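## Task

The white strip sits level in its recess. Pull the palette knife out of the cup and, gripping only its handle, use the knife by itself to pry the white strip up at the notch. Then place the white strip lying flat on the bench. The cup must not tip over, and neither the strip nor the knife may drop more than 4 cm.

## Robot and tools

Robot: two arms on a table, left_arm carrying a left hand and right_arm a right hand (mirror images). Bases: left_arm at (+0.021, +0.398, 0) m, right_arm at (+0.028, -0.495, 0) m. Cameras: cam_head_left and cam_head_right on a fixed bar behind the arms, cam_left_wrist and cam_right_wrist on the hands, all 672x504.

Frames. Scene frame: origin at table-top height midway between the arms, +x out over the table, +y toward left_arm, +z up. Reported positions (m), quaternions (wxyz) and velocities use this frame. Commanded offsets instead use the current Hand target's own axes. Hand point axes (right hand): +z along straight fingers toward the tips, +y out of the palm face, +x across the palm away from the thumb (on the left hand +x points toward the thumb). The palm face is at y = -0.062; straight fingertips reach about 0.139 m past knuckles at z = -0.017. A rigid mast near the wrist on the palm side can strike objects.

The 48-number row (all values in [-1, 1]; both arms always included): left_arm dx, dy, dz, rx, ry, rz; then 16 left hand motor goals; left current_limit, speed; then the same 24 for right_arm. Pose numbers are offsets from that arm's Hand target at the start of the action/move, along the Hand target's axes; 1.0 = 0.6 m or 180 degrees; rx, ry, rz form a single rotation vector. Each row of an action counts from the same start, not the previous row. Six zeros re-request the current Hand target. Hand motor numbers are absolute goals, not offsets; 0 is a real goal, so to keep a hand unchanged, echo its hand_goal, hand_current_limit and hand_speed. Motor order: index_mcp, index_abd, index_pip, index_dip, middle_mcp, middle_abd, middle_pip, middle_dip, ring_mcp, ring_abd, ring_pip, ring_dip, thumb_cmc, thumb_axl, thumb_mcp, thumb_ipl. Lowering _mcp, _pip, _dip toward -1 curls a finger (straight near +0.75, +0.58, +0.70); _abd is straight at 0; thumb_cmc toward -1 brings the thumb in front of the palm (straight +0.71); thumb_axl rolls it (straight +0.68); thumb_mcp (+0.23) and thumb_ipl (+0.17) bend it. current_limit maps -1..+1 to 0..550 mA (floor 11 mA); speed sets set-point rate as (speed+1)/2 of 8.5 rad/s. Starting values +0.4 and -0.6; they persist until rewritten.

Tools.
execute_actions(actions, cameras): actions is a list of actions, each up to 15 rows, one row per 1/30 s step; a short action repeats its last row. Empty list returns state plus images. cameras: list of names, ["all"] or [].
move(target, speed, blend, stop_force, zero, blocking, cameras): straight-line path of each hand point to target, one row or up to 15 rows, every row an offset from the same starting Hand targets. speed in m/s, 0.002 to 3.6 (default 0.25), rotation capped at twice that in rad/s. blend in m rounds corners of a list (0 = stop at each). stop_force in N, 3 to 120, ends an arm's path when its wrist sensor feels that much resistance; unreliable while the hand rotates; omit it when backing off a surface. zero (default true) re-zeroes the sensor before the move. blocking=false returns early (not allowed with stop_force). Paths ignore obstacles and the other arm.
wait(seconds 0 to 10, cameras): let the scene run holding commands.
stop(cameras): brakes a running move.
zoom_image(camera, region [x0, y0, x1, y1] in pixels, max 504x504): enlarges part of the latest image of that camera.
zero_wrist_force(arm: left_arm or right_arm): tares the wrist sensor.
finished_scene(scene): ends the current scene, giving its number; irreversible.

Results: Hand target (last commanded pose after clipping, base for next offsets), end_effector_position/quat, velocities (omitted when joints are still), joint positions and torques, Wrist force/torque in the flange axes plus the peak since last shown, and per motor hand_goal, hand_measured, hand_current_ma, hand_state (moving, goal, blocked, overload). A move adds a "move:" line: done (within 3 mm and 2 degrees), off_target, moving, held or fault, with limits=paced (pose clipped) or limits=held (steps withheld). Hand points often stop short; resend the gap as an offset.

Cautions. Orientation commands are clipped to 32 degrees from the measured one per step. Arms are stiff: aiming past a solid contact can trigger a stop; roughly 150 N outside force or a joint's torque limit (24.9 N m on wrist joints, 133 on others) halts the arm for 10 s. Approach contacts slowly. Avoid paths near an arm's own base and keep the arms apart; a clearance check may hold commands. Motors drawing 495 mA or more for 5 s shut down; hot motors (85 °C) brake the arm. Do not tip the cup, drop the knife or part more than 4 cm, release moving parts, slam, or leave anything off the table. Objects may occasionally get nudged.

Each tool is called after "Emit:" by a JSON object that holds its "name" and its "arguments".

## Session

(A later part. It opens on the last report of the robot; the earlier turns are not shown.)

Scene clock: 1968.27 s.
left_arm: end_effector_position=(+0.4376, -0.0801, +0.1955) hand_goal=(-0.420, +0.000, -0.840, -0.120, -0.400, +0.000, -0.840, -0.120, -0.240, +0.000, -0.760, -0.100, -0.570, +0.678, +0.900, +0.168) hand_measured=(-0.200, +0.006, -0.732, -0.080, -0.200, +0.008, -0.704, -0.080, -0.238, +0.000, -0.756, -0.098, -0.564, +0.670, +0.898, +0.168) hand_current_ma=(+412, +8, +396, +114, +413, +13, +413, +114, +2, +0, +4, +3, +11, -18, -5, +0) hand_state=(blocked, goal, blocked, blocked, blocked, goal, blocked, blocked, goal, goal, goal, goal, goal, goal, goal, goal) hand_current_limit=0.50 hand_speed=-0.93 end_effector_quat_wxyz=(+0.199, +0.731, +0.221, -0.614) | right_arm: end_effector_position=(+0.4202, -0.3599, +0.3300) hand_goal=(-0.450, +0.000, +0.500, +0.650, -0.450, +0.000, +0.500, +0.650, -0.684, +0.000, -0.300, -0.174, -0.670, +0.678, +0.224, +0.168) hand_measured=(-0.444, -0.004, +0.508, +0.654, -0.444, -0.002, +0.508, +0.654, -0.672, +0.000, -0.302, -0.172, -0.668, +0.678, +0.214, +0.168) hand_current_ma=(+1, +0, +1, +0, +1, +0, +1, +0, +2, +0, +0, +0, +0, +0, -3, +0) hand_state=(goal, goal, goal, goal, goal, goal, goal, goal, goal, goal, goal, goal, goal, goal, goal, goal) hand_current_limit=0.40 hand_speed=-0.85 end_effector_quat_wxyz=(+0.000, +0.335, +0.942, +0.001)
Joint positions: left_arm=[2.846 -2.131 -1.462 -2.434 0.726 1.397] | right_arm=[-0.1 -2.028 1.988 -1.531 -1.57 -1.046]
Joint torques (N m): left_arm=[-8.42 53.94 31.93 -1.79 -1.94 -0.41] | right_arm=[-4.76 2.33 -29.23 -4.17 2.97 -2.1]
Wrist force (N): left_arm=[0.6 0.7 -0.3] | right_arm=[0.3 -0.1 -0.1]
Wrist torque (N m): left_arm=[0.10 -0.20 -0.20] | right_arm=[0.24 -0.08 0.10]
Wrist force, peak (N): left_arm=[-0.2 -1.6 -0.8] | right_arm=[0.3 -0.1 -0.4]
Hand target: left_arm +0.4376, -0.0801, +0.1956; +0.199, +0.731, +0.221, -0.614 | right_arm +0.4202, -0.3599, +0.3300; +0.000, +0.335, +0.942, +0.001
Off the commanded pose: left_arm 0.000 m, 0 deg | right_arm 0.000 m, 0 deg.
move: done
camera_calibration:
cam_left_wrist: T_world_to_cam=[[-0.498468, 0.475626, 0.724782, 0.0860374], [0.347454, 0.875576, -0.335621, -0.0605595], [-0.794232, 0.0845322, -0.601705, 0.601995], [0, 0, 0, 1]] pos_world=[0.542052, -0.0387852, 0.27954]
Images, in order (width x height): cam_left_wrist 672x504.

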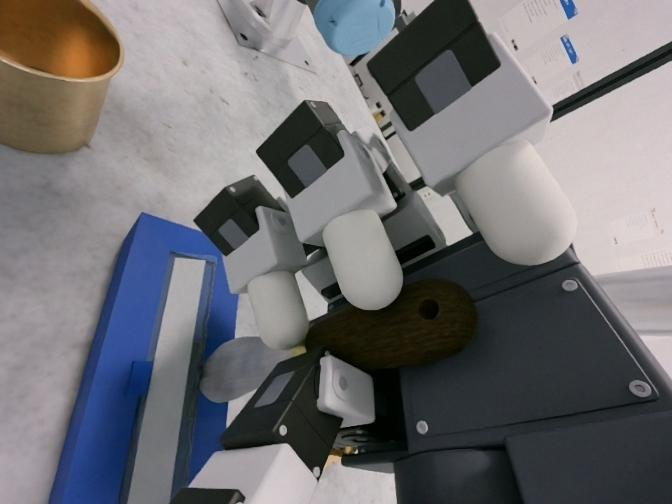

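Emit:
{"name": "move", "arguments": {"target": [0,0,0,0,0,0,-0.48,0,-0.88,-0.14,-0.48,0,-0.88,-0.14,-0.24,0,-0.76,-0.10,-0.571,0.677,0.9,0.1676,0.75,-0.93,0,0,0,0,0,0,-0.45,0,0.5,0.65,-0.45,0,0.5,0.65,-0.685,0,-0.30,-0.174,-0.671,0.677,0.2247,0.1676,0.4,-0.85], "speed": 0.02}}

Emit:
{"name": "move", "arguments": {"target": [0.0005,-0.0048,0.00134,0,0,0,-0.48,0,-0.88,-0.14,-0.48,0,-0.88,-0.14,-0.24,0,-0.76,-0.10,-0.571,0.677,0.9,0.1676,0.75,-0.93,0,0,0,0,0,0,-0.45,0,0.5,0.65,-0.45,0,0.5,0.65,-0.685,0,-0.30,-0.174,-0.671,0.677,0.2247,0.1676,0.4,-0.85], "speed": 0.01, "cameras": ["cam_left_wrist"]}}

Emit:
{"name": "zoom_image", "arguments": {"camera": "cam_left_wrist", "region": [150, 300, 320, 430]}}

Scene clock: 1993.23 s.
left_arm: end_effector_position=(+0.4376, -0.0801, +0.1956) hand_goal=(-0.480, +0.000, -0.880, -0.140, -0.480, +0.000, -0.880, -0.140, -0.240, +0.000, -0.760, -0.100, -0.570, +0.678, +0.900, +0.168) hand_measured=(-0.200, +0.006, -0.732, -0.080, -0.202, +0.008, -0.704, -0.084, -0.238, +0.000, -0.756, -0.098, -0.564, +0.670, +0.898, +0.168) hand_current_ma=(+481, +8, +481, +190, +481, +14, +481, +174, +2, +0, +4, +3, +11, -18, -5, +0) hand_state=(blocked, goal, blocked, blocked, blocked, goal, blocked, blocked, goal, goal, goal, goal, goal, goal, goal, goal) hand_current_limit=0.75 hand_speed=-0.93 end_effector_quat_wxyz=(+0.199, +0.731, +0.221, -0.614) | right_arm: end_effector_position=(+0.4202, -0.3599, +0.3300) hand_goal=(-0.450, +0.000, +0.500, +0.650, -0.450, +0.000, +0.500, +0.650, -0.684, +0.000, -0.300, -0.174, -0.670, +0.678, +0.224, +0.168) hand_measured=(-0.444, -0.004, +0.508, +0.654, -0.444, -0.002, +0.508, +0.654, -0.672, +0.000, -0.302, -0.172, -0.668, +0.678, +0.214, +0.168) hand_current_ma=(+1, +0, +1, +0, +1, +0, +1, +0, +2, +0, +0, +0, +0, +0, -3, +0) hand_state=(goal, goal, goal, goal, goal, goal, goal, goal, goal, goal, goal, goal, goal, goal, goal, goal) hand_current_limit=0.40 hand_speed=-0.85 end_effector_quat_wxyz=(+0.000, +0.335, +0.942, +0.001)
Joint positions: left_arm=[2.846 -2.131 -1.462 -2.435 0.726 1.397] | right_arm=[-0.1 -2.028 1.988 -1.531 -1.57 -1.046]
Joint torques (N m): left_arm=[-7.97 54.15 32.12 -1.76 1.01 1.75] | right_arm=[-3.74 3.36 -28.6 -4.18 2.99 -2.32]
Wrist force (N): left_arm=[0.6 0.6 -0.5] | right_arm=[0.0 0.0 0.0]
Wrist torque (N m): left_arm=[0.11 -0.20 -0.22] | right_arm=[0.24 -0.05 0.08]
Wrist force, peak (N): left_arm=[0.7 0.8 -0.5] | right_arm=[0.2 -0.4 -0.3]
Hand target: left_arm +0.4376, -0.0801, +0.1956; +0.199, +0.731, +0.221, -0.614 | right_arm +0.4202, -0.3599, +0.3300; +0.000, +0.335, +0.942, +0.001
Off the commanded pose: left_arm 0.000 m, 0 deg | right_arm 0.000 m, 0 deg.
move: done

Scene clock: 1993.97 s.
left_arm: end_effector_position=(+0.4354, -0.0782, +0.1951) hand_goal=(-0.480, +0.000, -0.880, -0.140, -0.480, +0.000, -0.880, -0.140, -0.240, +0.000, -0.760, -0.100, -0.570, +0.678, +0.900, +0.168) hand_measured=(-0.200, +0.006, -0.732, -0.080, -0.202, +0.008, -0.704, -0.084, -0.238, +0.000, -0.756, -0.098, -0.564, +0.670, +0.898, +0.168) hand_current_ma=(+481, +9, +481, +190, +481, +14, +481, +173, +2, +0, +4, +3, +11, -18, -5, +0) hand_state=(blocked, goal, blocked, blocked, blocked, goal, blocked, blocked, goal, goal, goal, goal, goal, goal, goal, goal) hand_current_limit=0.75 hand_speed=-0.93 end_effector_quat_wxyz=(+0.199, +0.731, +0.221, -0.614) | right_arm: end_effector_position=(+0.4202, -0.3599, +0.3300) hand_goal=(-0.450, +0.000, +0.500, +0.650, -0.450, +0.000, +0.500, +0.650, -0.684, +0.000, -0.300, -0.174, -0.670, +0.678, +0.224, +0.168) hand_measured=(-0.444, -0.004, +0.508, +0.654, -0.444, -0.002, +0.508, +0.654, -0.672, +0.000, -0.302, -0.172, -0.668, +0.678, +0.214, +0.168) hand_current_ma=(+1, +0, +1, +0, +1, +0, +1, +0, +2, +0, +0, +0, +0, +0, -3, +0) hand_state=(goal, goal, goal, goal, goal, goal, goal, goal, goal, goal, goal, goal, goal, goal, goal, goal) hand_current_limit=0.40 hand_speed=-0.85 end_effector_quat_wxyz=(+0.000, +0.335, +0.942, +0.001)
Joint positions: left_arm=[2.849 -2.126 -1.472 -2.43 0.729 1.398] | right_arm=[-0.1 -2.028 1.988 -1.531 -1.57 -1.046]
Joint torques (N m): left_arm=[9.36 53.84 8.29 1.34 1.39 1.93] | right_arm=[-4.99 2.64 -28.81 -4.2 3.2 -2.31]
Wrist force (N): left_arm=[0.5 0.7 -0.4] | right_arm=[0.1 -0.2 -0.2]
Wrist torque (N m): left_arm=[0.10 -0.19 -0.31] | right_arm=[0.23 -0.05 0.08]
Wrist force, peak (N): left_arm=[0.6 0.8 -0.6] | right_arm=[0.2 0.0 -0.3]
Hand target: left_arm +0.4354, -0.0781, +0.1951; +0.199, +0.731, +0.221, -0.614 | right_arm +0.4202, -0.3599, +0.3300; +0.000, +0.335, +0.942, +0.001
Off the commanded pose: left_arm 0.000 m, 0 deg | right_arm 0.000 m, 0 deg.
move: done
camera_calibration:
cam_left_wrist: T_world_to_cam=[[-0.498508, 0.475676, 0.724722, 0.0843671], [0.347506, 0.87555, -0.335637, -0.0616175], [-0.794184, 0.0845276, -0.601769, 0.599838], [0, 0, 0, 1]] pos_world=[0.539852, -0.0368851, 0.27914]
Images, in order (width x height): cam_left_wrist 672x504.

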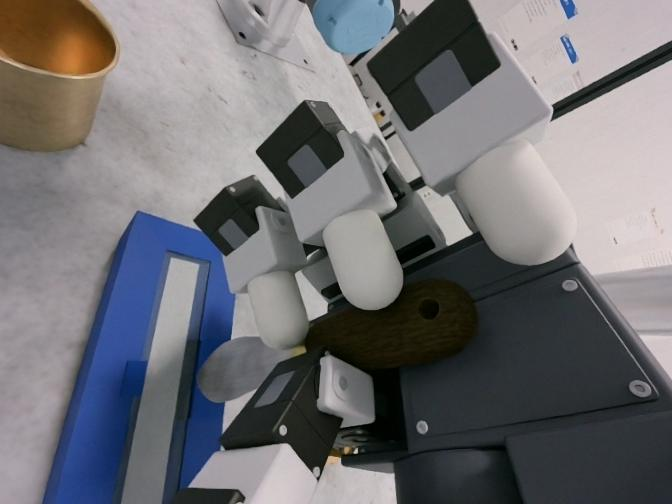

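Scaled by 2.965 from the camera's 672x504 image, which has a finer 960x720 frame.

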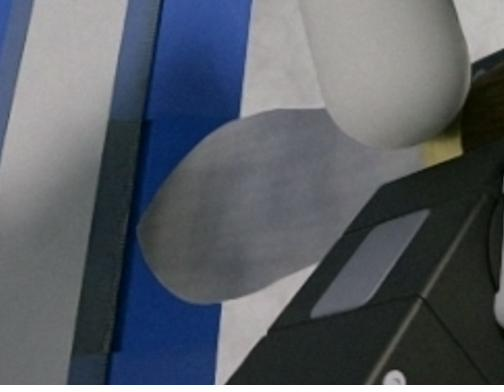

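Emit:
{"name": "move", "arguments": {"target": [[-0.0028,0.0071,-0.0025,0,0,0,-0.48,0,-0.88,-0.14,-0.48,0,-0.88,-0.14,-0.24,0,-0.76,-0.10,-0.571,0.677,0.9,0.1676,0.75,-0.93,0,0,0,0,0,0,-0.45,0,0.5,0.65,-0.45,0,0.5,0.65,-0.685,0,-0.30,-0.174,-0.671,0.677,0.2247,0.1676,0.4,-0.85]], "speed": 0.01, "cameras": ["cam_left_wrist"]}}

Emit:
{"name": "zoom_image", "arguments": {"camera": "cam_left_wrist", "region": [150, 300, 320, 430]}}

Scene clock: 2032.93 s.
left_arm: end_effector_position=(+0.4387, -0.0809, +0.1971) hand_goal=(-0.480, +0.000, -0.880, -0.140, -0.480, +0.000, -0.880, -0.140, -0.240, +0.000, -0.760, -0.100, -0.570, +0.678, +0.900, +0.168) hand_measured=(-0.200, +0.006, -0.732, -0.080, -0.202, +0.008, -0.704, -0.084, -0.238, +0.000, -0.756, -0.098, -0.564, +0.670, +0.898, +0.168) hand_current_ma=(+481, +9, +481, +190, +481, +14, +481, +173, +2, +0, +4, +3, +11, -18, -5, +0) hand_state=(blocked, goal, blocked, blocked, blocked, goal, blocked, blocked, goal, goal, goal, goal, goal, goal, goal, goal) hand_current_limit=0.75 hand_speed=-0.93 end_effector_quat_wxyz=(+0.199, +0.731, +0.221, -0.614) | right_arm: end_effector_position=(+0.4202, -0.3599, +0.3300) hand_goal=(-0.450, +0.000, +0.500, +0.650, -0.450, +0.000, +0.500, +0.650, -0.684, +0.000, -0.300, -0.174, -0.670, +0.678, +0.224, +0.168) hand_measured=(-0.444, -0.004, +0.508, +0.654, -0.444, -0.002, +0.508, +0.654, -0.672, +0.000, -0.302, -0.172, -0.668, +0.678, +0.214, +0.168) hand_current_ma=(+1, +0, +1, +0, +1, +0, +1, +0, +2, +0, +0, +0, +0, +0, -3, +0) hand_state=(goal, goal, goal, goal, goal, goal, goal, goal, goal, goal, goal, goal, goal, goal, goal, goal) hand_current_limit=0.40 hand_speed=-0.85 end_effector_quat_wxyz=(+0.000, +0.335, +0.942, +0.001)
Joint positions: left_arm=[2.846 -2.133 -1.455 -2.439 0.726 1.397] | right_arm=[-0.1 -2.028 1.988 -1.531 -1.57 -1.046]
Joint torques (N m): left_arm=[-8.35 28.93 32.2 -1.94 -2.17 -0.88] | right_arm=[-4.46 3.57 -29.22 -4.06 3.13 -2.27]
Wrist force (N): left_arm=[0.7 0.7 -0.5] | right_arm=[0.1 -0.1 -0.1]
Wrist torque (N m): left_arm=[0.10 -0.21 -0.18] | right_arm=[0.24 -0.06 0.09]
Wrist force, peak (N): left_arm=[0.7 0.9 -0.6] | right_arm=[0.2 0.3 -0.2]
Hand target: left_arm +0.4388, -0.0809, +0.1971; +0.199, +0.731, +0.221, -0.614 | right_arm +0.4202, -0.3599, +0.3300; +0.000, +0.335, +0.942, +0.001
Off the commanded pose: left_arm 0.000 m, 0 deg | right_arm 0.000 m, 0 deg.
move: done
camera_calibration:
cam_left_wrist: T_world_to_cam=[[-0.498526, 0.475632, 0.724739, 0.0859], [0.347481, 0.875574, -0.3356, -0.0597592], [-0.794185, 0.0845274, -0.601769, 0.60397], [0, 0, 0, 1]] pos_world=[0.543252, -0.0395852, 0.28114]
Images, in order (width x height): cam_left_wrist 672x504.

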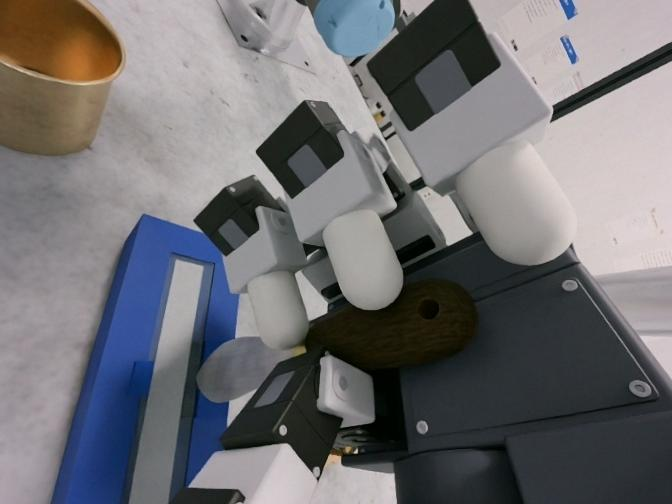

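Scaled by 2.965 from the camera's 672x504 image, which has a finer 960x720 frame.

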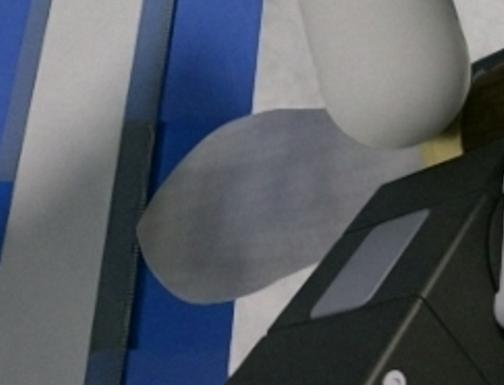

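Emit:
{"name": "move", "arguments": {"target": [[0.00016,0.0024,-0.00067,0,0,0,-0.48,0,-0.88,-0.14,-0.48,0,-0.88,-0.14,-0.24,0,-0.76,-0.10,-0.571,0.677,0.9,0.1676,0.75,-0.93,0,0,0,0,0,0,-0.45,0,0.5,0.65,-0.45,0,0.5,0.65,-0.685,0,-0.30,-0.174,-0.671,0.677,0.2247,0.1676,0.4,-0.85],[0.0576,0.0012,0.009,0,0,0,-0.48,0,-0.88,-0.14,-0.48,0,-0.88,-0.14,-0.24,0,-0.76,-0.10,-0.571,0.677,0.9,0.1676,0.75,-0.93,0,0,0,0,0,0,-0.45,0,0.5,0.65,-0.45,0,0.5,0.65,-0.685,0,-0.30,-0.174,-0.671,0.677,0.2247,0.1676,0.4,-0.85]], "speed": 0.005, "stop_force": 3, "cameras": ["cam_left_wrist"]}}

Emit:
{"name": "zoom_image", "arguments": {"camera": "cam_left_wrist", "region": [150, 300, 320, 430]}}

Scene clock: 2065.77 s.
left_arm: end_effector_position=(+0.4399, -0.0819, +0.1868) hand_goal=(-0.480, +0.000, -0.880, -0.140, -0.480, +0.000, -0.880, -0.140, -0.240, +0.000, -0.760, -0.100, -0.570, +0.678, +0.900, +0.168) hand_measured=(-0.202, +0.006, -0.732, -0.080, -0.202, +0.010, -0.704, -0.084, -0.238, +0.000, -0.756, -0.098, -0.564, +0.670, +0.898, +0.168) hand_current_ma=(+481, +10, +481, +190, +481, +16, +481, +172, +2, +0, +4, +3, +11, -18, -5, +0) hand_state=(blocked, goal, blocked, blocked, blocked, goal, blocked, blocked, goal, goal, goal, goal, goal, goal, goal, goal) hand_current_limit=0.75 hand_speed=-0.93 end_effector_quat_wxyz=(+0.199, +0.731, +0.221, -0.614) | right_arm: end_effector_position=(+0.4202, -0.3599, +0.3300) hand_goal=(-0.450, +0.000, +0.500, +0.650, -0.450, +0.000, +0.500, +0.650, -0.684, +0.000, -0.300, -0.174, -0.670, +0.678, +0.224, +0.168) hand_measured=(-0.444, -0.004, +0.508, +0.654, -0.444, -0.002, +0.508, +0.654, -0.672, +0.000, -0.302, -0.172, -0.668, +0.678, +0.214, +0.168) hand_current_ma=(+1, +0, +1, +0, +1, +0, +1, +0, +2, +0, +0, +0, +0, +0, -3, +0) hand_state=(goal, goal, goal, goal, goal, goal, goal, goal, goal, goal, goal, goal, goal, goal, goal, goal) hand_current_limit=0.40 hand_speed=-0.85 end_effector_quat_wxyz=(+0.000, +0.335, +0.942, +0.001)
Joint positions: left_arm=[2.845 -2.147 -1.462 -2.419 0.725 1.397] | right_arm=[-0.1 -2.028 1.988 -1.531 -1.57 -1.046]
Joint torques (N m): left_arm=[1.8 53.18 30.85 -1.65 0.67 0.27] | right_arm=[-3.65 2.57 -28.32 -3.87 3.12 -2.2]
Wrist force (N): left_arm=[-2.4 0.7 -0.7] | right_arm=[0.2 -0.1 -0.1]
Wrist torque (N m): left_arm=[0.12 0.04 -0.39] | right_arm=[0.24 -0.07 0.10]
Wrist force, peak (N): left_arm=[-3.3 0.5 -1.0] | right_arm=[0.1 -0.2 -0.4]
Hand target: left_arm +0.4399, -0.0819, +0.1868; +0.199, +0.731, +0.221, -0.614 (not the last commanded pose) | right_arm +0.4202, -0.3599, +0.3300; +0.000, +0.335, +0.942, +0.001
Off the commanded pose: left_arm 0.025 m, 0 deg | right_arm 0.000 m, 0 deg.
move: contact (left_arm); path passed 1 of 2 targets
camera_calibration:
cam_left_wrist: T_world_to_cam=[[-0.498468, 0.475626, 0.724782, 0.0942732], [0.347454, 0.875576, -0.335621, -0.0626689], [-0.794232, 0.0845322, -0.601705, 0.598799], [0, 0, 0, 1]] pos_world=[0.544352, -0.0405852, 0.27094]
Images, in order (width x height): cam_left_wrist 672x504.

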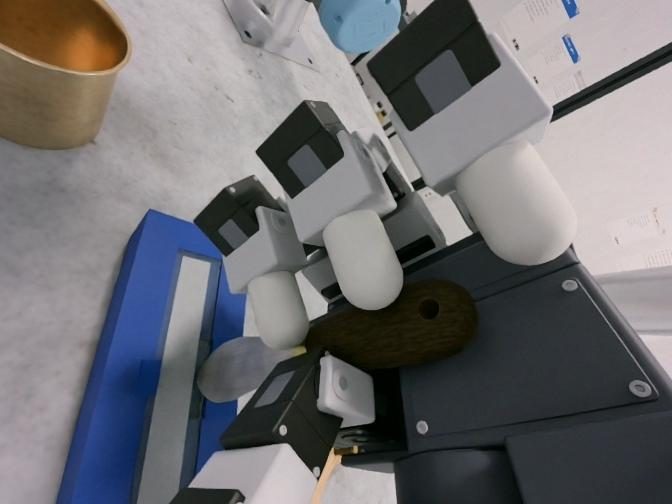

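Scaled by 2.965 from the camera's 672x504 image, which has a finer 960x720 frame.

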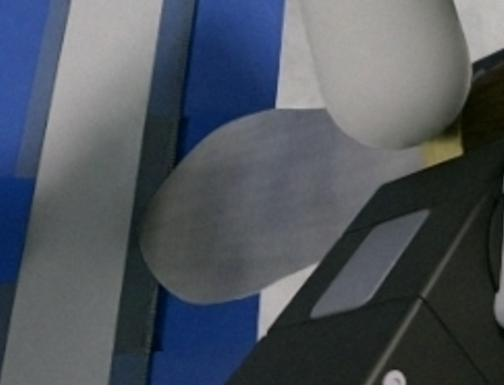

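Emit:
{"name": "zoom_image", "arguments": {"camera": "cam_left_wrist", "region": [165, 330, 235, 430]}}

Scaled by 5.040 from the camera's 672x504 image, which has a finer 960x720 frame.

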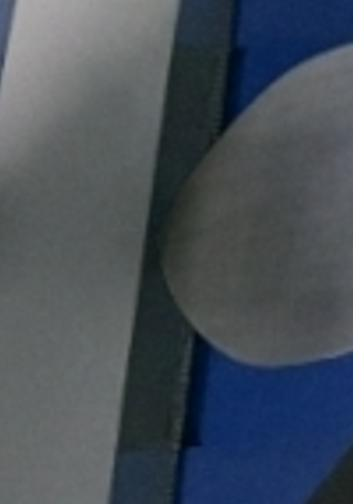

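Emit:
{"name": "move", "arguments": {"target": [[-0.0169,0.000343,-0.0028,0,0,0,-0.48,0,-0.88,-0.14,-0.48,0,-0.88,-0.14,-0.24,0,-0.76,-0.10,-0.571,0.677,0.9,0.1676,0.75,-0.93,0,0,0,0,0,0,-0.45,0,0.5,0.65,-0.45,0,0.5,0.65,-0.685,0,-0.30,-0.174,-0.671,0.677,0.2247,0.1676,0.4,-0.85],[-0.01738,-0.00686,-0.0008,0,0,0,-0.48,0,-0.88,-0.14,-0.48,0,-0.88,-0.14,-0.24,0,-0.76,-0.10,-0.571,0.677,0.9,0.1676,0.75,-0.93,0,0,0,0,0,0,-0.45,0,0.5,0.65,-0.45,0,0.5,0.65,-0.685,0,-0.30,-0.174,-0.671,0.677,0.2247,0.1676,0.4,-0.85]], "speed": 0.015, "cameras": ["cam_left_wrist"]}}

Emit:
{"name": "zoom_image", "arguments": {"camera": "cam_left_wrist", "region": [165, 330, 235, 430]}}

Scene clock: 2162.23 s.
left_arm: end_effector_position=(+0.4364, -0.0791, +0.1971) hand_goal=(-0.480, +0.000, -0.880, -0.140, -0.480, +0.000, -0.880, -0.140, -0.240, +0.000, -0.760, -0.100, -0.570, +0.678, +0.900, +0.168) hand_measured=(-0.202, +0.006, -0.732, -0.080, -0.202, +0.010, -0.704, -0.084, -0.238, +0.000, -0.756, -0.098, -0.564, +0.670, +0.898, +0.168) hand_current_ma=(+481, +10, +481, +190, +481, +16, +481, +172, +2, +0, +4, +3, +11, -18, -5, +0) hand_state=(blocked, goal, blocked, blocked, blocked, goal, blocked, blocked, goal, goal, goal, goal, goal, goal, goal, goal) hand_current_limit=0.75 hand_speed=-0.93 end_effector_quat_wxyz=(+0.199, +0.731, +0.221, -0.614) | right_arm: end_effector_position=(+0.4202, -0.3599, +0.3300) hand_goal=(-0.450, +0.000, +0.500, +0.650, -0.450, +0.000, +0.500, +0.650, -0.684, +0.000, -0.300, -0.174, -0.670, +0.678, +0.224, +0.168) hand_measured=(-0.444, -0.004, +0.508, +0.654, -0.444, -0.002, +0.508, +0.654, -0.672, +0.000, -0.302, -0.172, -0.668, +0.678, +0.214, +0.168) hand_current_ma=(+1, +0, +1, +0, +1, +0, +1, +0, +2, +0, +0, +0, +0, +0, -3, +0) hand_state=(goal, goal, goal, goal, goal, goal, goal, goal, goal, goal, goal, goal, goal, goal, goal, goal) hand_current_limit=0.40 hand_speed=-0.85 end_effector_quat_wxyz=(+0.000, +0.335, +0.942, +0.001)
Joint positions: left_arm=[2.848 -2.126 -1.465 -2.436 0.728 1.398] | right_arm=[-0.1 -2.028 1.988 -1.531 -1.57 -1.046]
Joint torques (N m): left_arm=[9.95 54.09 8.42 1.35 1.42 1.85] | right_arm=[-3.89 1.68 -28.76 -3.76 3.18 -2.04]
Wrist force (N): left_arm=[0.5 0.6 -0.5] | right_arm=[0.1 0.0 0.0]
Wrist torque (N m): left_arm=[0.09 -0.20 -0.31] | right_arm=[0.24 -0.06 0.09]
Wrist force, peak (N): left_arm=[-3.0 0.4 -1.1] | right_arm=[0.3 -0.3 -0.2]
Hand target: left_arm +0.4364, -0.0791, +0.1971; +0.199, +0.731, +0.221, -0.614 | right_arm +0.4202, -0.3599, +0.3300; +0.000, +0.335, +0.942, +0.001
Off the commanded pose: left_arm 0.000 m, 0 deg | right_arm 0.000 m, 0 deg.
move: done
camera_calibration:
cam_left_wrist: T_world_to_cam=[[-0.498451, 0.47567, 0.724765, 0.0838508], [0.34748, 0.875552, -0.335658, -0.0605202], [-0.794232, 0.0845323, -0.601706, 0.602], [0, 0, 0, 1]] pos_world=[0.540952, -0.0377851, 0.28114]
Images, in order (width x height): cam_left_wrist 672x504.

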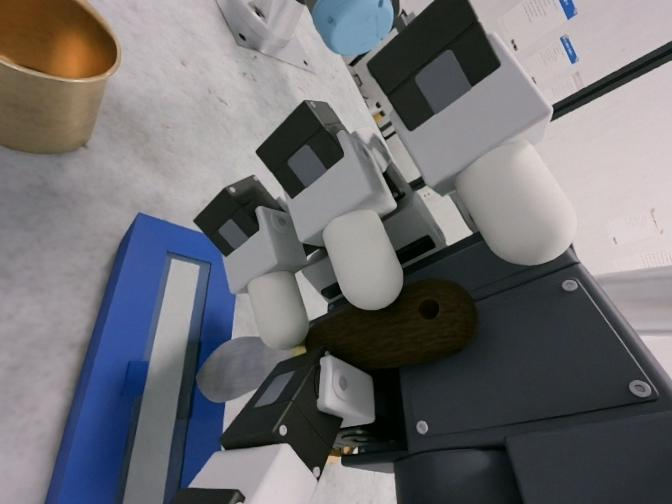

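Scaled by 5.040 from the camera's 672x504 image, which has a finer 960x720 frame.

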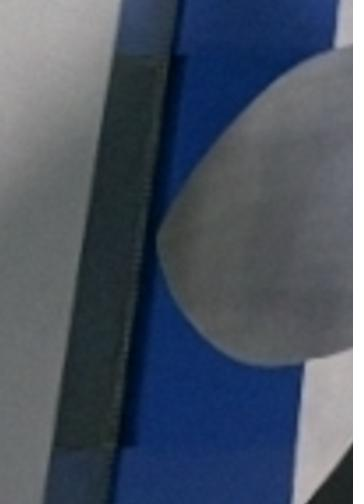

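Emit:
{"name": "move", "arguments": {"target": [[0.000085,0.00128,-0.00036,0,0,0,-0.48,0,-0.88,-0.14,-0.48,0,-0.88,-0.14,-0.24,0,-0.76,-0.10,-0.571,0.677,0.9,0.1676,0.75,-0.93,0,0,0,0,0,0,-0.45,0,0.5,0.65,-0.45,0,0.5,0.65,-0.685,0,-0.30,-0.174,-0.671,0.677,0.2247,0.1676,0.4,-0.85],[0.0494,0.00028,0.00789,0,0,0,-0.48,0,-0.88,-0.14,-0.48,0,-0.88,-0.14,-0.24,0,-0.76,-0.10,-0.571,0.677,0.9,0.1676,0.75,-0.93,0,0,0,0,0,0,-0.45,0,0.5,0.65,-0.45,0,0.5,0.65,-0.685,0,-0.30,-0.174,-0.671,0.677,0.2247,0.1676,0.4,-0.85]], "speed": 0.005, "stop_force": 3, "cameras": ["cam_left_wrist"]}}

Emit:
{"name": "zoom_image", "arguments": {"camera": "cam_left_wrist", "region": [165, 330, 235, 430]}}

Scene clock: 2184.57 s.
left_arm: end_effector_position=(+0.4371, -0.0795, +0.1771) hand_goal=(-0.480, +0.000, -0.880, -0.140, -0.480, +0.000, -0.880, -0.140, -0.240, +0.000, -0.760, -0.100, -0.570, +0.678, +0.900, +0.168) hand_measured=(-0.202, +0.006, -0.732, -0.084, -0.202, +0.010, -0.704, -0.084, -0.238, +0.000, -0.756, -0.098, -0.564, +0.670, +0.898, +0.168) hand_current_ma=(+481, +8, +481, +175, +481, +16, +481, +172, +2, +0, +4, +3, +12, -20, -5, +0) hand_state=(blocked, goal, blocked, blocked, blocked, goal, blocked, blocked, goal, goal, goal, goal, goal, goal, goal, goal) hand_current_limit=0.75 hand_speed=-0.93 end_effector_quat_wxyz=(+0.199, +0.731, +0.221, -0.614) | right_arm: end_effector_position=(+0.4202, -0.3599, +0.3300) hand_goal=(-0.450, +0.000, +0.500, +0.650, -0.450, +0.000, +0.500, +0.650, -0.684, +0.000, -0.300, -0.174, -0.670, +0.678, +0.224, +0.168) hand_measured=(-0.444, -0.004, +0.508, +0.654, -0.444, -0.002, +0.508, +0.654, -0.672, +0.000, -0.302, -0.172, -0.668, +0.678, +0.214, +0.168) hand_current_ma=(+1, +0, +1, +0, +1, +0, +1, +0, +2, +0, +0, +0, +0, +0, -3, +0) hand_state=(goal, goal, goal, goal, goal, goal, goal, goal, goal, goal, goal, goal, goal, goal, goal, goal) hand_current_limit=0.40 hand_speed=-0.85 end_effector_quat_wxyz=(+0.000, +0.335, +0.942, +0.001)
Joint positions: left_arm=[2.847 -2.149 -1.484 -2.394 0.727 1.398] | right_arm=[-0.1 -2.028 1.988 -1.531 -1.57 -1.046]
Joint torques (N m): left_arm=[7.84 53.22 32.44 -1.18 1.07 1.93] | right_arm=[-4.2 2.92 -27.79 -3.52 3.29 -2.41]
Wrist force (N): left_arm=[-1.4 -1.9 -0.1] | right_arm=[0.1 0.1 -0.2]
Wrist torque (N m): left_arm=[-0.12 -0.14 -0.68] | right_arm=[0.26 -0.06 0.10]
Wrist force, peak (N): left_arm=[-3.7 -1.8 -0.5] | right_arm=[0.2 -0.2 -0.3]
Hand target: left_arm +0.4371, -0.0795, +0.1771; +0.199, +0.731, +0.221, -0.614 (not the last commanded pose) | right_arm +0.4202, -0.3599, +0.3300; +0.000, +0.335, +0.942, +0.001
Off the commanded pose: left_arm 0.010 m, 0 deg | right_arm 0.000 m, 0 deg.
move: contact (left_arm); path passed 1 of 2 targets
camera_calibration:
cam_left_wrist: T_world_to_cam=[[-0.498526, 0.475632, 0.724739, 0.0988089], [0.347481, 0.875574, -0.3356, -0.0670728], [-0.794185, 0.0845274, -0.601769, 0.590526], [0, 0, 0, 1]] pos_world=[0.541552, -0.0381852, 0.26124]
Images, in order (width x height): cam_left_wrist 672x504.

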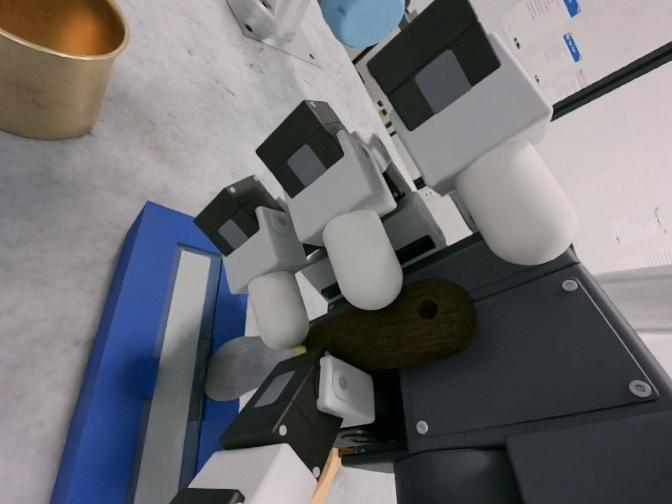

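Scaled by 5.040 from the camera's 672x504 image, which has a finer 960x720 frame.

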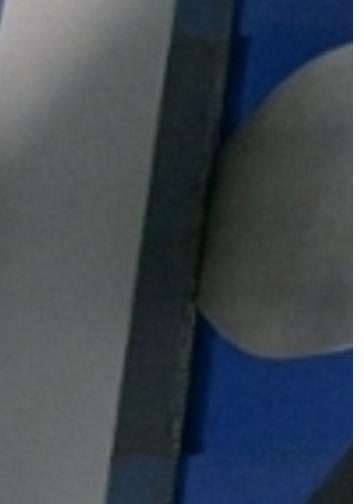

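Emit:
{"name": "move", "arguments": {"target": [-0.00247,0.00005,-0.00041,0,0,0,-0.48,0,-0.88,-0.14,-0.48,0,-0.88,-0.14,-0.24,0,-0.76,-0.10,-0.571,0.677,0.9,0.1676,0.75,-0.93,0,0,0,0,0,0,-0.45,0,0.5,0.65,-0.45,0,0.5,0.65,-0.685,0,-0.30,-0.174,-0.671,0.677,0.2247,0.1676,0.4,-0.85], "speed": 0.01}}

Emit:
{"name": "move", "arguments": {"target": [0.00085,0.0128,-0.0036,0,0,0,-0.48,0,-0.88,-0.14,-0.48,0,-0.88,-0.14,-0.24,0,-0.76,-0.10,-0.571,0.677,0.9,0.1676,0.75,-0.93,0,0,0,0,0,0,-0.45,0,0.5,0.65,-0.45,0,0.5,0.65,-0.685,0,-0.30,-0.174,-0.671,0.677,0.2247,0.1676,0.4,-0.85], "speed": 0.004, "stop_force": 6, "cameras": ["cam_left_wrist"]}}

Emit:
{"name": "zoom_image", "arguments": {"camera": "cam_left_wrist", "region": [130, 310, 270, 450]}}

Scene clock: 2221.17 s.
left_arm: end_effector_position=(+0.4371, -0.0795, +0.1786) hand_goal=(-0.480, +0.000, -0.880, -0.140, -0.480, +0.000, -0.880, -0.140, -0.240, +0.000, -0.760, -0.100, -0.570, +0.678, +0.900, +0.168) hand_measured=(-0.202, +0.004, -0.732, -0.084, -0.202, +0.010, -0.704, -0.084, -0.238, +0.000, -0.756, -0.098, -0.562, +0.670, +0.898, +0.168) hand_current_ma=(+481, +7, +481, +175, +481, +16, +481, +172, +2, +0, +4, +3, +13, -20, -5, +0) hand_state=(blocked, goal, blocked, blocked, blocked, goal, blocked, blocked, goal, goal, goal, goal, goal, goal, goal, goal) hand_current_limit=0.75 hand_speed=-0.93 end_effector_quat_wxyz=(+0.199, +0.731, +0.221, -0.614) | right_arm: end_effector_position=(+0.4202, -0.3599, +0.3300) hand_goal=(-0.450, +0.000, +0.500, +0.650, -0.450, +0.000, +0.500, +0.650, -0.684, +0.000, -0.300, -0.174, -0.670, +0.678, +0.224, +0.168) hand_measured=(-0.444, -0.004, +0.508, +0.654, -0.444, -0.002, +0.508, +0.654, -0.672, +0.000, -0.302, -0.172, -0.668, +0.678, +0.214, +0.168) hand_current_ma=(+1, +0, +1, +0, +1, +0, +1, +0, +2, +0, +0, +0, +0, +0, -3, +0) hand_state=(goal, goal, goal, goal, goal, goal, goal, goal, goal, goal, goal, goal, goal, goal, goal, goal) hand_current_limit=0.40 hand_speed=-0.85 end_effector_quat_wxyz=(+0.000, +0.335, +0.942, +0.001)
Joint positions: left_arm=[2.847 -2.148 -1.483 -2.397 0.727 1.398] | right_arm=[-0.1 -2.028 1.988 -1.531 -1.57 -1.046]
Joint torques (N m): left_arm=[5.62 54.69 32.59 -1.39 0.29 1.63] | right_arm=[-2.76 1.14 -27.63 -3.48 3.02 -2.13]
Wrist force (N): left_arm=[0.2 -2.1 0.3] | right_arm=[0.1 0.0 0.2]
Wrist torque (N m): left_arm=[-0.15 -0.26 -0.59] | right_arm=[0.22 -0.07 0.09]
Wrist force, peak (N): left_arm=[-1.8 -2.2 -0.1] | right_arm=[0.1 -0.4 -0.2]
Hand target: left_arm +0.4371, -0.0795, +0.1786; +0.199, +0.731, +0.221, -0.614 | right_arm +0.4202, -0.3599, +0.3300; +0.000, +0.335, +0.942, +0.001
Off the commanded pose: left_arm 0.000 m, 0 deg | right_arm 0.000 m, 0 deg.
move: done

Scene clock: 2223.90 s.
left_arm: end_effector_position=(+0.4433, -0.0846, +0.1787) hand_goal=(-0.480, +0.000, -0.880, -0.140, -0.480, +0.000, -0.880, -0.140, -0.240, +0.000, -0.760, -0.100, -0.570, +0.678, +0.900, +0.168) hand_measured=(-0.202, -0.004, -0.732, -0.088, -0.202, -0.006, -0.676, -0.084, -0.238, +0.000, -0.756, -0.098, -0.556, +0.668, +0.898, +0.168) hand_current_ma=(+481, -7, +481, +161, +481, -7, +481, +172, +2, +0, +4, +3, +30, -27, -5, +0) hand_state=(blocked, goal, blocked, blocked, blocked, goal, blocked, blocked, goal, goal, goal, goal, goal, goal, goal, goal) hand_current_limit=0.75 hand_speed=-0.93 end_effector_quat_wxyz=(+0.199, +0.731, +0.221, -0.614) | right_arm: end_effector_position=(+0.4202, -0.3599, +0.3300) hand_goal=(-0.450, +0.000, +0.500, +0.650, -0.450, +0.000, +0.500, +0.650, -0.684, +0.000, -0.300, -0.174, -0.670, +0.678, +0.224, +0.168) hand_measured=(-0.444, -0.004, +0.508, +0.654, -0.444, -0.002, +0.508, +0.654, -0.672, +0.000, -0.302, -0.172, -0.668, +0.678, +0.214, +0.168) hand_current_ma=(+1, +0, +1, +0, +1, +0, +1, +0, +2, +0, +0, +0, +0, +0, -3, +0) hand_state=(goal, goal, goal, goal, goal, goal, goal, goal, goal, goal, goal, goal, goal, goal, goal, goal) hand_current_limit=0.40 hand_speed=-0.85 end_effector_quat_wxyz=(+0.000, +0.335, +0.942, +0.001)
Joint positions: left_arm=[2.842 -2.164 -1.455 -2.407 0.722 1.395] | right_arm=[-0.1 -2.028 1.988 -1.531 -1.57 -1.046]
Joint torques (N m): left_arm=[-8.75 30.31 33.79 -0.73 -3.01 -0.27] | right_arm=[-3.38 1.29 -27.32 -3.37 3.2 -2.32]
Wrist force (N): left_arm=[0.1 -4.5 0.6] | right_arm=[0.3 -0.1 -0.1]
Wrist torque (N m): left_arm=[-0.34 -0.29 -0.81] | right_arm=[0.24 -0.09 0.11]
Wrist force, peak (N): left_arm=[0.1 -4.8 0.4] | right_arm=[0.3 -0.2 -0.3]
Hand target: left_arm +0.4433, -0.0846, +0.1787; +0.199, +0.731, +0.221, -0.614 | right_arm +0.4202, -0.3599, +0.3300; +0.000, +0.335, +0.942, +0.001
Off the commanded pose: left_arm 0.000 m, 0 deg | right_arm 0.000 m, 0 deg.
move: done
camera_calibration:
cam_left_wrist: T_world_to_cam=[[-0.498526, 0.475632, 0.724739, 0.103238], [0.347481, 0.875574, -0.3356, -0.0642583], [-0.794185, 0.0845274, -0.601769, 0.596784], [0, 0, 0, 1]] pos_world=[0.547752, -0.0432852, 0.26274]
Images, in order (width x height): cam_left_wrist 672x504.

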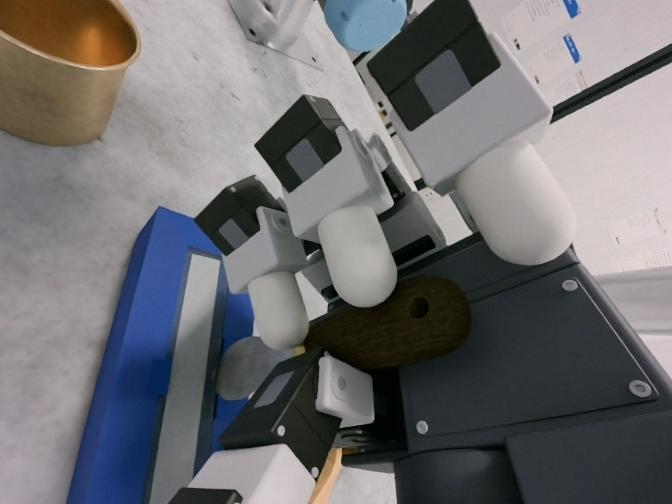

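Scaled by 3.600 from the camera's 672x504 image, which has a finer 960x720 frame.

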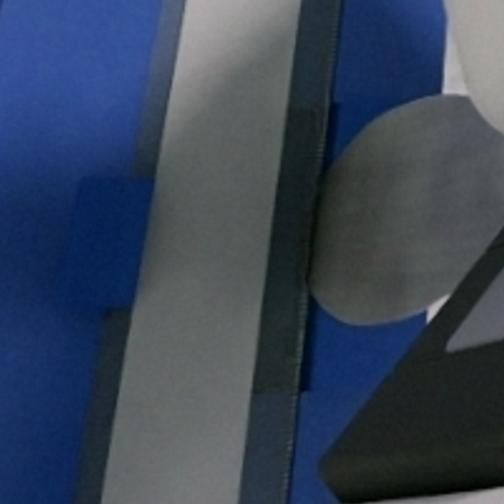

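Emit:
{"name": "move", "arguments": {"target": [-0.00657,0.00013,-0.0011,0,0,0,-0.48,0,-0.88,-0.14,-0.48,0,-0.88,-0.14,-0.24,0,-0.76,-0.10,-0.571,0.677,0.9,0.1676,0.75,-0.93,0,0,0,0,0,0,-0.45,0,0.5,0.65,-0.45,0,0.5,0.65,-0.685,0,-0.30,-0.174,-0.671,0.677,0.2247,0.1676,0.4,-0.85], "speed": 0.005, "cameras": ["cam_left_wrist"]}}

Emit:
{"name": "zoom_image", "arguments": {"camera": "cam_left_wrist", "region": [130, 310, 270, 450]}}

Scene clock: 2236.20 s.
left_arm: end_effector_position=(+0.4432, -0.0846, +0.1826) hand_goal=(-0.480, +0.000, -0.880, -0.140, -0.480, +0.000, -0.880, -0.140, -0.240, +0.000, -0.760, -0.100, -0.570, +0.678, +0.900, +0.168) hand_measured=(-0.202, -0.004, -0.732, -0.088, -0.202, -0.006, -0.676, -0.084, -0.238, +0.000, -0.756, -0.098, -0.556, +0.668, +0.898, +0.168) hand_current_ma=(+481, -7, +481, +161, +481, -7, +481, +172, +2, +0, +4, +3, +30, -27, -5, +0) hand_state=(blocked, goal, blocked, blocked, blocked, goal, blocked, blocked, goal, goal, goal, goal, goal, goal, goal, goal) hand_current_limit=0.75 hand_speed=-0.93 end_effector_quat_wxyz=(+0.199, +0.731, +0.221, -0.614) | right_arm: end_effector_position=(+0.4202, -0.3599, +0.3300) hand_goal=(-0.450, +0.000, +0.500, +0.650, -0.450, +0.000, +0.500, +0.650, -0.684, +0.000, -0.300, -0.174, -0.670, +0.678, +0.224, +0.168) hand_measured=(-0.444, -0.004, +0.508, +0.654, -0.444, -0.002, +0.508, +0.654, -0.672, +0.000, -0.302, -0.172, -0.668, +0.678, +0.214, +0.168) hand_current_ma=(+1, +0, +1, +0, +1, +0, +1, +0, +2, +0, +0, +0, +0, +0, -3, +0) hand_state=(goal, goal, goal, goal, goal, goal, goal, goal, goal, goal, goal, goal, goal, goal, goal, goal) hand_current_limit=0.40 hand_speed=-0.85 end_effector_quat_wxyz=(+0.000, +0.335, +0.942, +0.001)
Joint positions: left_arm=[2.842 -2.16 -1.451 -2.415 0.722 1.395] | right_arm=[-0.1 -2.028 1.988 -1.531 -1.57 -1.046]
Joint torques (N m): left_arm=[-8.67 55.34 32.99 -0.75 -2.87 -0.28] | right_arm=[-2.98 1.65 -26.93 -3.2 3.02 -2.09]
Wrist force (N): left_arm=[-0.4 -4.2 0.1] | right_arm=[0.1 0.0 -0.1]
Wrist torque (N m): left_arm=[-0.28 -0.27 -0.79] | right_arm=[0.24 -0.06 0.09]
Wrist force, peak (N): left_arm=[-0.1 -4.8 0.5] | right_arm=[0.3 0.0 -0.3]
Hand target: left_arm +0.4432, -0.0846, +0.1827; +0.199, +0.731, +0.221, -0.614 | right_arm +0.4202, -0.3599, +0.3300; +0.000, +0.335, +0.942, +0.001
Off the commanded pose: left_arm 0.000 m, 0 deg | right_arm 0.000 m, 0 deg.
move: done
camera_calibration:
cam_left_wrist: T_world_to_cam=[[-0.498526, 0.475632, 0.724739, 0.100412], [0.347481, 0.875574, -0.3356, -0.0629495], [-0.794185, 0.0845274, -0.601769, 0.599131], [0, 0, 0, 1]] pos_world=[0.547752, -0.0432852, 0.26664]
Images, in order (width x height): cam_left_wrist 672x504.

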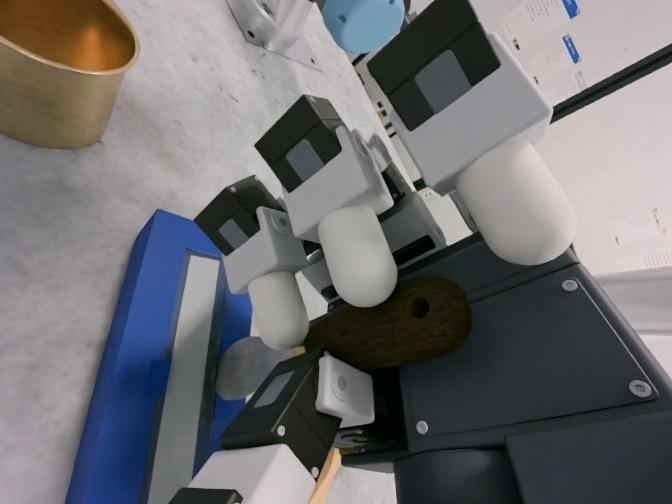

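Scaled by 3.600 from the camera's 672x504 image, which has a finer 960x720 frame.

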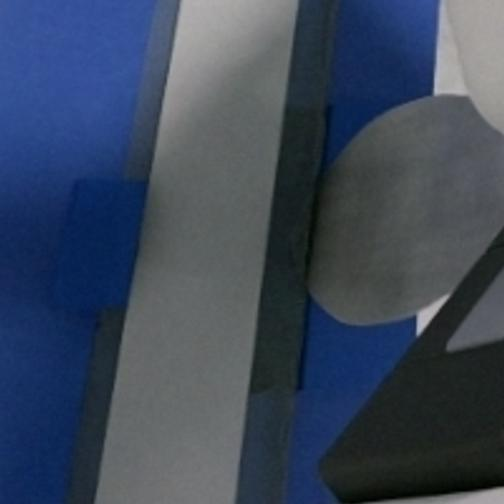

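Emit:
{"name": "move", "arguments": {"target": [-0.00986,0.0002,-0.00165,0,0,0,-0.48,0,-0.88,-0.14,-0.48,0,-0.88,-0.14,-0.24,0,-0.76,-0.10,-0.571,0.677,0.9,0.1676,0.75,-0.93,0,0,0,0,0,0,-0.45,0,0.5,0.65,-0.45,0,0.5,0.65,-0.685,0,-0.30,-0.174,-0.671,0.677,0.2247,0.1676,0.4,-0.85], "speed": 0.005, "cameras": ["cam_left_wrist"]}}

Emit:
{"name": "zoom_image", "arguments": {"camera": "cam_left_wrist", "region": [130, 310, 270, 450]}}

Scene clock: 2252.63 s.
left_arm: end_effector_position=(+0.4432, -0.0846, +0.1886) hand_goal=(-0.480, +0.000, -0.880, -0.140, -0.480, +0.000, -0.880, -0.140, -0.240, +0.000, -0.760, -0.100, -0.570, +0.678, +0.900, +0.168) hand_measured=(-0.202, -0.004, -0.732, -0.088, -0.202, -0.006, -0.676, -0.084, -0.238, +0.000, -0.756, -0.098, -0.556, +0.668, +0.898, +0.168) hand_current_ma=(+481, -7, +481, +161, +481, -7, +481, +172, +2, +0, +4, +3, +28, -27, -5, +0) hand_state=(blocked, goal, blocked, blocked, blocked, goal, blocked, blocked, goal, goal, goal, goal, goal, goal, goal, goal) hand_current_limit=0.75 hand_speed=-0.93 end_effector_quat_wxyz=(+0.199, +0.731, +0.221, -0.614) | right_arm: end_effector_position=(+0.4202, -0.3599, +0.3300) hand_goal=(-0.450, +0.000, +0.500, +0.650, -0.450, +0.000, +0.500, +0.650, -0.684, +0.000, -0.300, -0.174, -0.670, +0.678, +0.224, +0.168) hand_measured=(-0.444, -0.004, +0.508, +0.654, -0.444, -0.002, +0.508, +0.654, -0.672, +0.000, -0.302, -0.172, -0.668, +0.678, +0.214, +0.168) hand_current_ma=(+1, +0, +1, +0, +1, +0, +1, +0, +2, +0, +0, +0, +0, +0, -3, +0) hand_state=(goal, goal, goal, goal, goal, goal, goal, goal, goal, goal, goal, goal, goal, goal, goal, goal) hand_current_limit=0.40 hand_speed=-0.85 end_effector_quat_wxyz=(+0.000, +0.335, +0.942, +0.001)
Joint positions: left_arm=[2.842 -2.154 -1.445 -2.428 0.722 1.395] | right_arm=[-0.1 -2.028 1.988 -1.531 -1.57 -1.046]
Joint torques (N m): left_arm=[-8.63 54.6 33.54 -1.37 -2.63 0.2] | right_arm=[-3.22 2.29 -27.84 -3.19 3.36 -2.12]
Wrist force (N): left_arm=[-0.3 -2.6 -0.2] | right_arm=[0.1 0.0 -0.1]
Wrist torque (N m): left_arm=[-0.15 -0.17 -0.63] | right_arm=[0.25 -0.07 0.09]
Wrist force, peak (N): left_arm=[-0.4 -4.3 0.5] | right_arm=[0.2 -0.3 -0.3]
Hand target: left_arm +0.4432, -0.0846, +0.1887; +0.199, +0.731, +0.221, -0.614 | right_arm +0.4202, -0.3599, +0.3300; +0.000, +0.335, +0.942, +0.001
Off the commanded pose: left_arm 0.000 m, 0 deg | right_arm 0.000 m, 0 deg.
move: done
camera_calibration:
cam_left_wrist: T_world_to_cam=[[-0.498526, 0.475632, 0.724739, 0.0960136], [0.347481, 0.875574, -0.3356, -0.0609011], [-0.794185, 0.0845274, -0.601769, 0.602662], [0, 0, 0, 1]] pos_world=[0.547652, -0.0432852, 0.27264]
Images, in order (width x height): cam_left_wrist 672x504.

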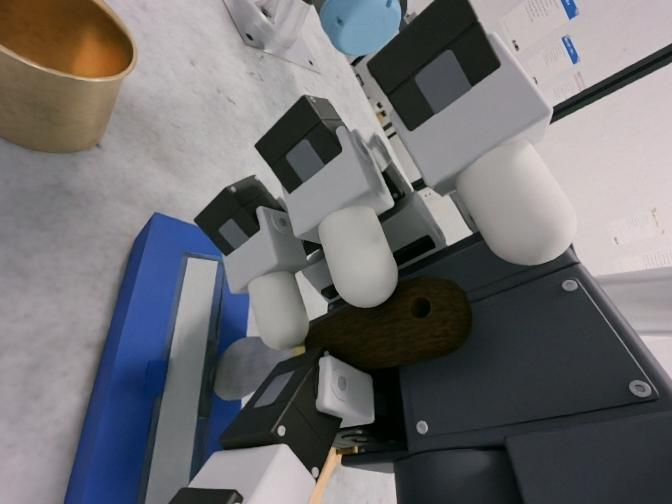

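Scaled by 3.600 from the camera's 672x504 image, which has a finer 960x720 frame.

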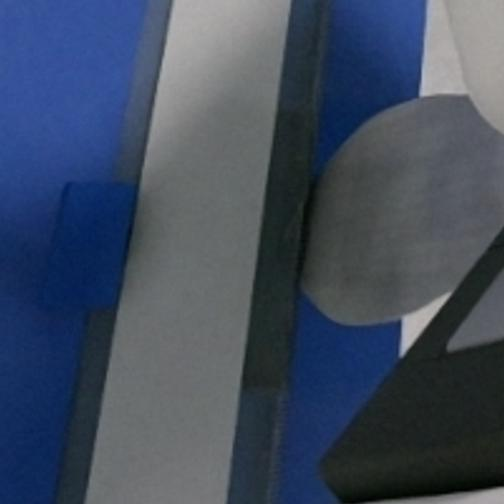

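Emit:
{"name": "move", "arguments": {"target": [-0.00986,0.0002,-0.00165,0,0,0,-0.48,0,-0.88,-0.14,-0.48,0,-0.88,-0.14,-0.24,0,-0.76,-0.10,-0.571,0.677,0.9,0.1676,0.75,-0.93,0,0,0,0,0,0,-0.45,0,0.5,0.65,-0.45,0,0.5,0.65,-0.685,0,-0.30,-0.174,-0.671,0.677,0.2247,0.1676,0.4,-0.85], "speed": 0.005, "cameras": ["cam_left_wrist"]}}

Emit:
{"name": "zoom_image", "arguments": {"camera": "cam_left_wrist", "region": [130, 310, 270, 450]}}

Scene clock: 2264.20 s.
left_arm: end_effector_position=(+0.4432, -0.0846, +0.1946) hand_goal=(-0.480, +0.000, -0.880, -0.140, -0.480, +0.000, -0.880, -0.140, -0.240, +0.000, -0.760, -0.100, -0.570, +0.678, +0.900, +0.168) hand_measured=(-0.202, +0.000, -0.732, -0.088, -0.206, +0.002, -0.676, -0.086, -0.238, +0.000, -0.756, -0.098, -0.558, +0.668, +0.898, +0.168) hand_current_ma=(+481, +0, +481, +161, +481, +2, +481, +165, +2, +0, +4, +3, +24, -27, -5, +0) hand_state=(blocked, goal, blocked, blocked, blocked, goal, blocked, blocked, goal, goal, goal, goal, goal, goal, goal, goal) hand_current_limit=0.75 hand_speed=-0.93 end_effector_quat_wxyz=(+0.199, +0.731, +0.221, -0.614) | right_arm: end_effector_position=(+0.4202, -0.3599, +0.3300) hand_goal=(-0.450, +0.000, +0.500, +0.650, -0.450, +0.000, +0.500, +0.650, -0.684, +0.000, -0.300, -0.174, -0.670, +0.678, +0.224, +0.168) hand_measured=(-0.444, -0.004, +0.508, +0.654, -0.444, -0.002, +0.508, +0.654, -0.672, +0.000, -0.302, -0.172, -0.668, +0.678, +0.214, +0.168) hand_current_ma=(+1, +0, +1, +0, +1, +0, +1, +0, +2, +0, +0, +0, +0, +0, -3, +0) hand_state=(goal, goal, goal, goal, goal, goal, goal, goal, goal, goal, goal, goal, goal, goal, goal, goal) hand_current_limit=0.40 hand_speed=-0.85 end_effector_quat_wxyz=(+0.000, +0.335, +0.942, +0.001)
Joint positions: left_arm=[2.842 -2.147 -1.438 -2.441 0.722 1.395] | right_arm=[-0.1 -2.028 1.988 -1.531 -1.57 -1.046]
Joint torques (N m): left_arm=[-8.84 54.33 32.12 -1.29 -2.48 -0.36] | right_arm=[-2.4 2.25 -27.66 -3.02 3.19 -2.08]
Wrist force (N): left_arm=[0.0 -1.2 -0.4] | right_arm=[0.1 -0.1 0.0]
Wrist torque (N m): left_arm=[-0.05 -0.14 -0.44] | right_arm=[0.23 -0.07 0.09]
Wrist force, peak (N): left_arm=[-0.7 -2.8 -0.1] | right_arm=[0.2 -0.3 -0.3]
Hand target: left_arm +0.4432, -0.0846, +0.1947; +0.199, +0.731, +0.221, -0.614 | right_arm +0.4202, -0.3599, +0.3300; +0.000, +0.335, +0.942, +0.001
Off the commanded pose: left_arm 0.000 m, 0 deg | right_arm 0.000 m, 0 deg.
move: done
camera_calibration:
cam_left_wrist: T_world_to_cam=[[-0.498526, 0.475632, 0.724739, 0.0916652], [0.347481, 0.875574, -0.3356, -0.0588875], [-0.794185, 0.0845274, -0.601769, 0.606273], [0, 0, 0, 1]] pos_world=[0.547652, -0.0432852, 0.27864]
Images, in order (width x height): cam_left_wrist 672x504.

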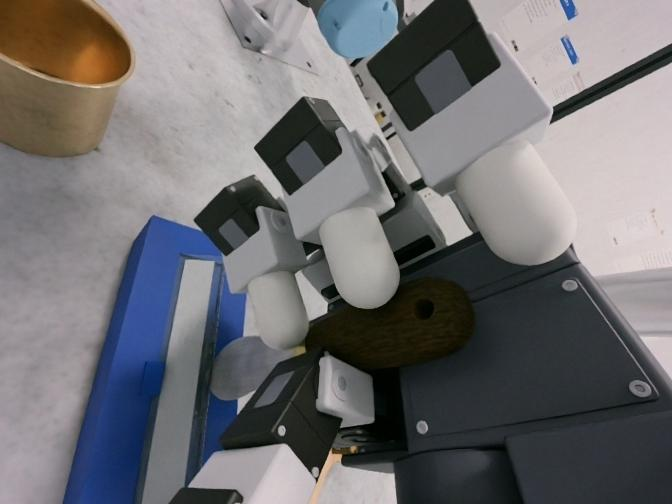

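Scaled by 3.600 from the camera's 672x504 image, which has a finer 960x720 frame.

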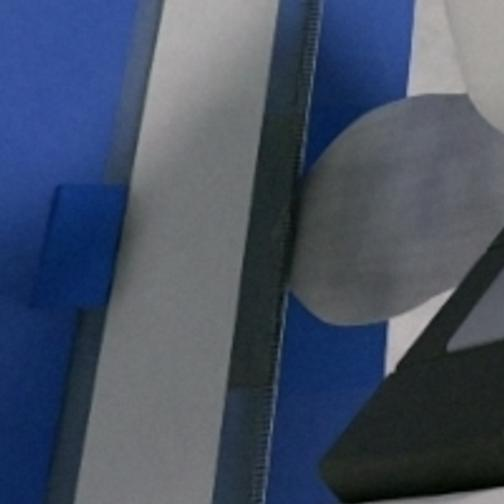

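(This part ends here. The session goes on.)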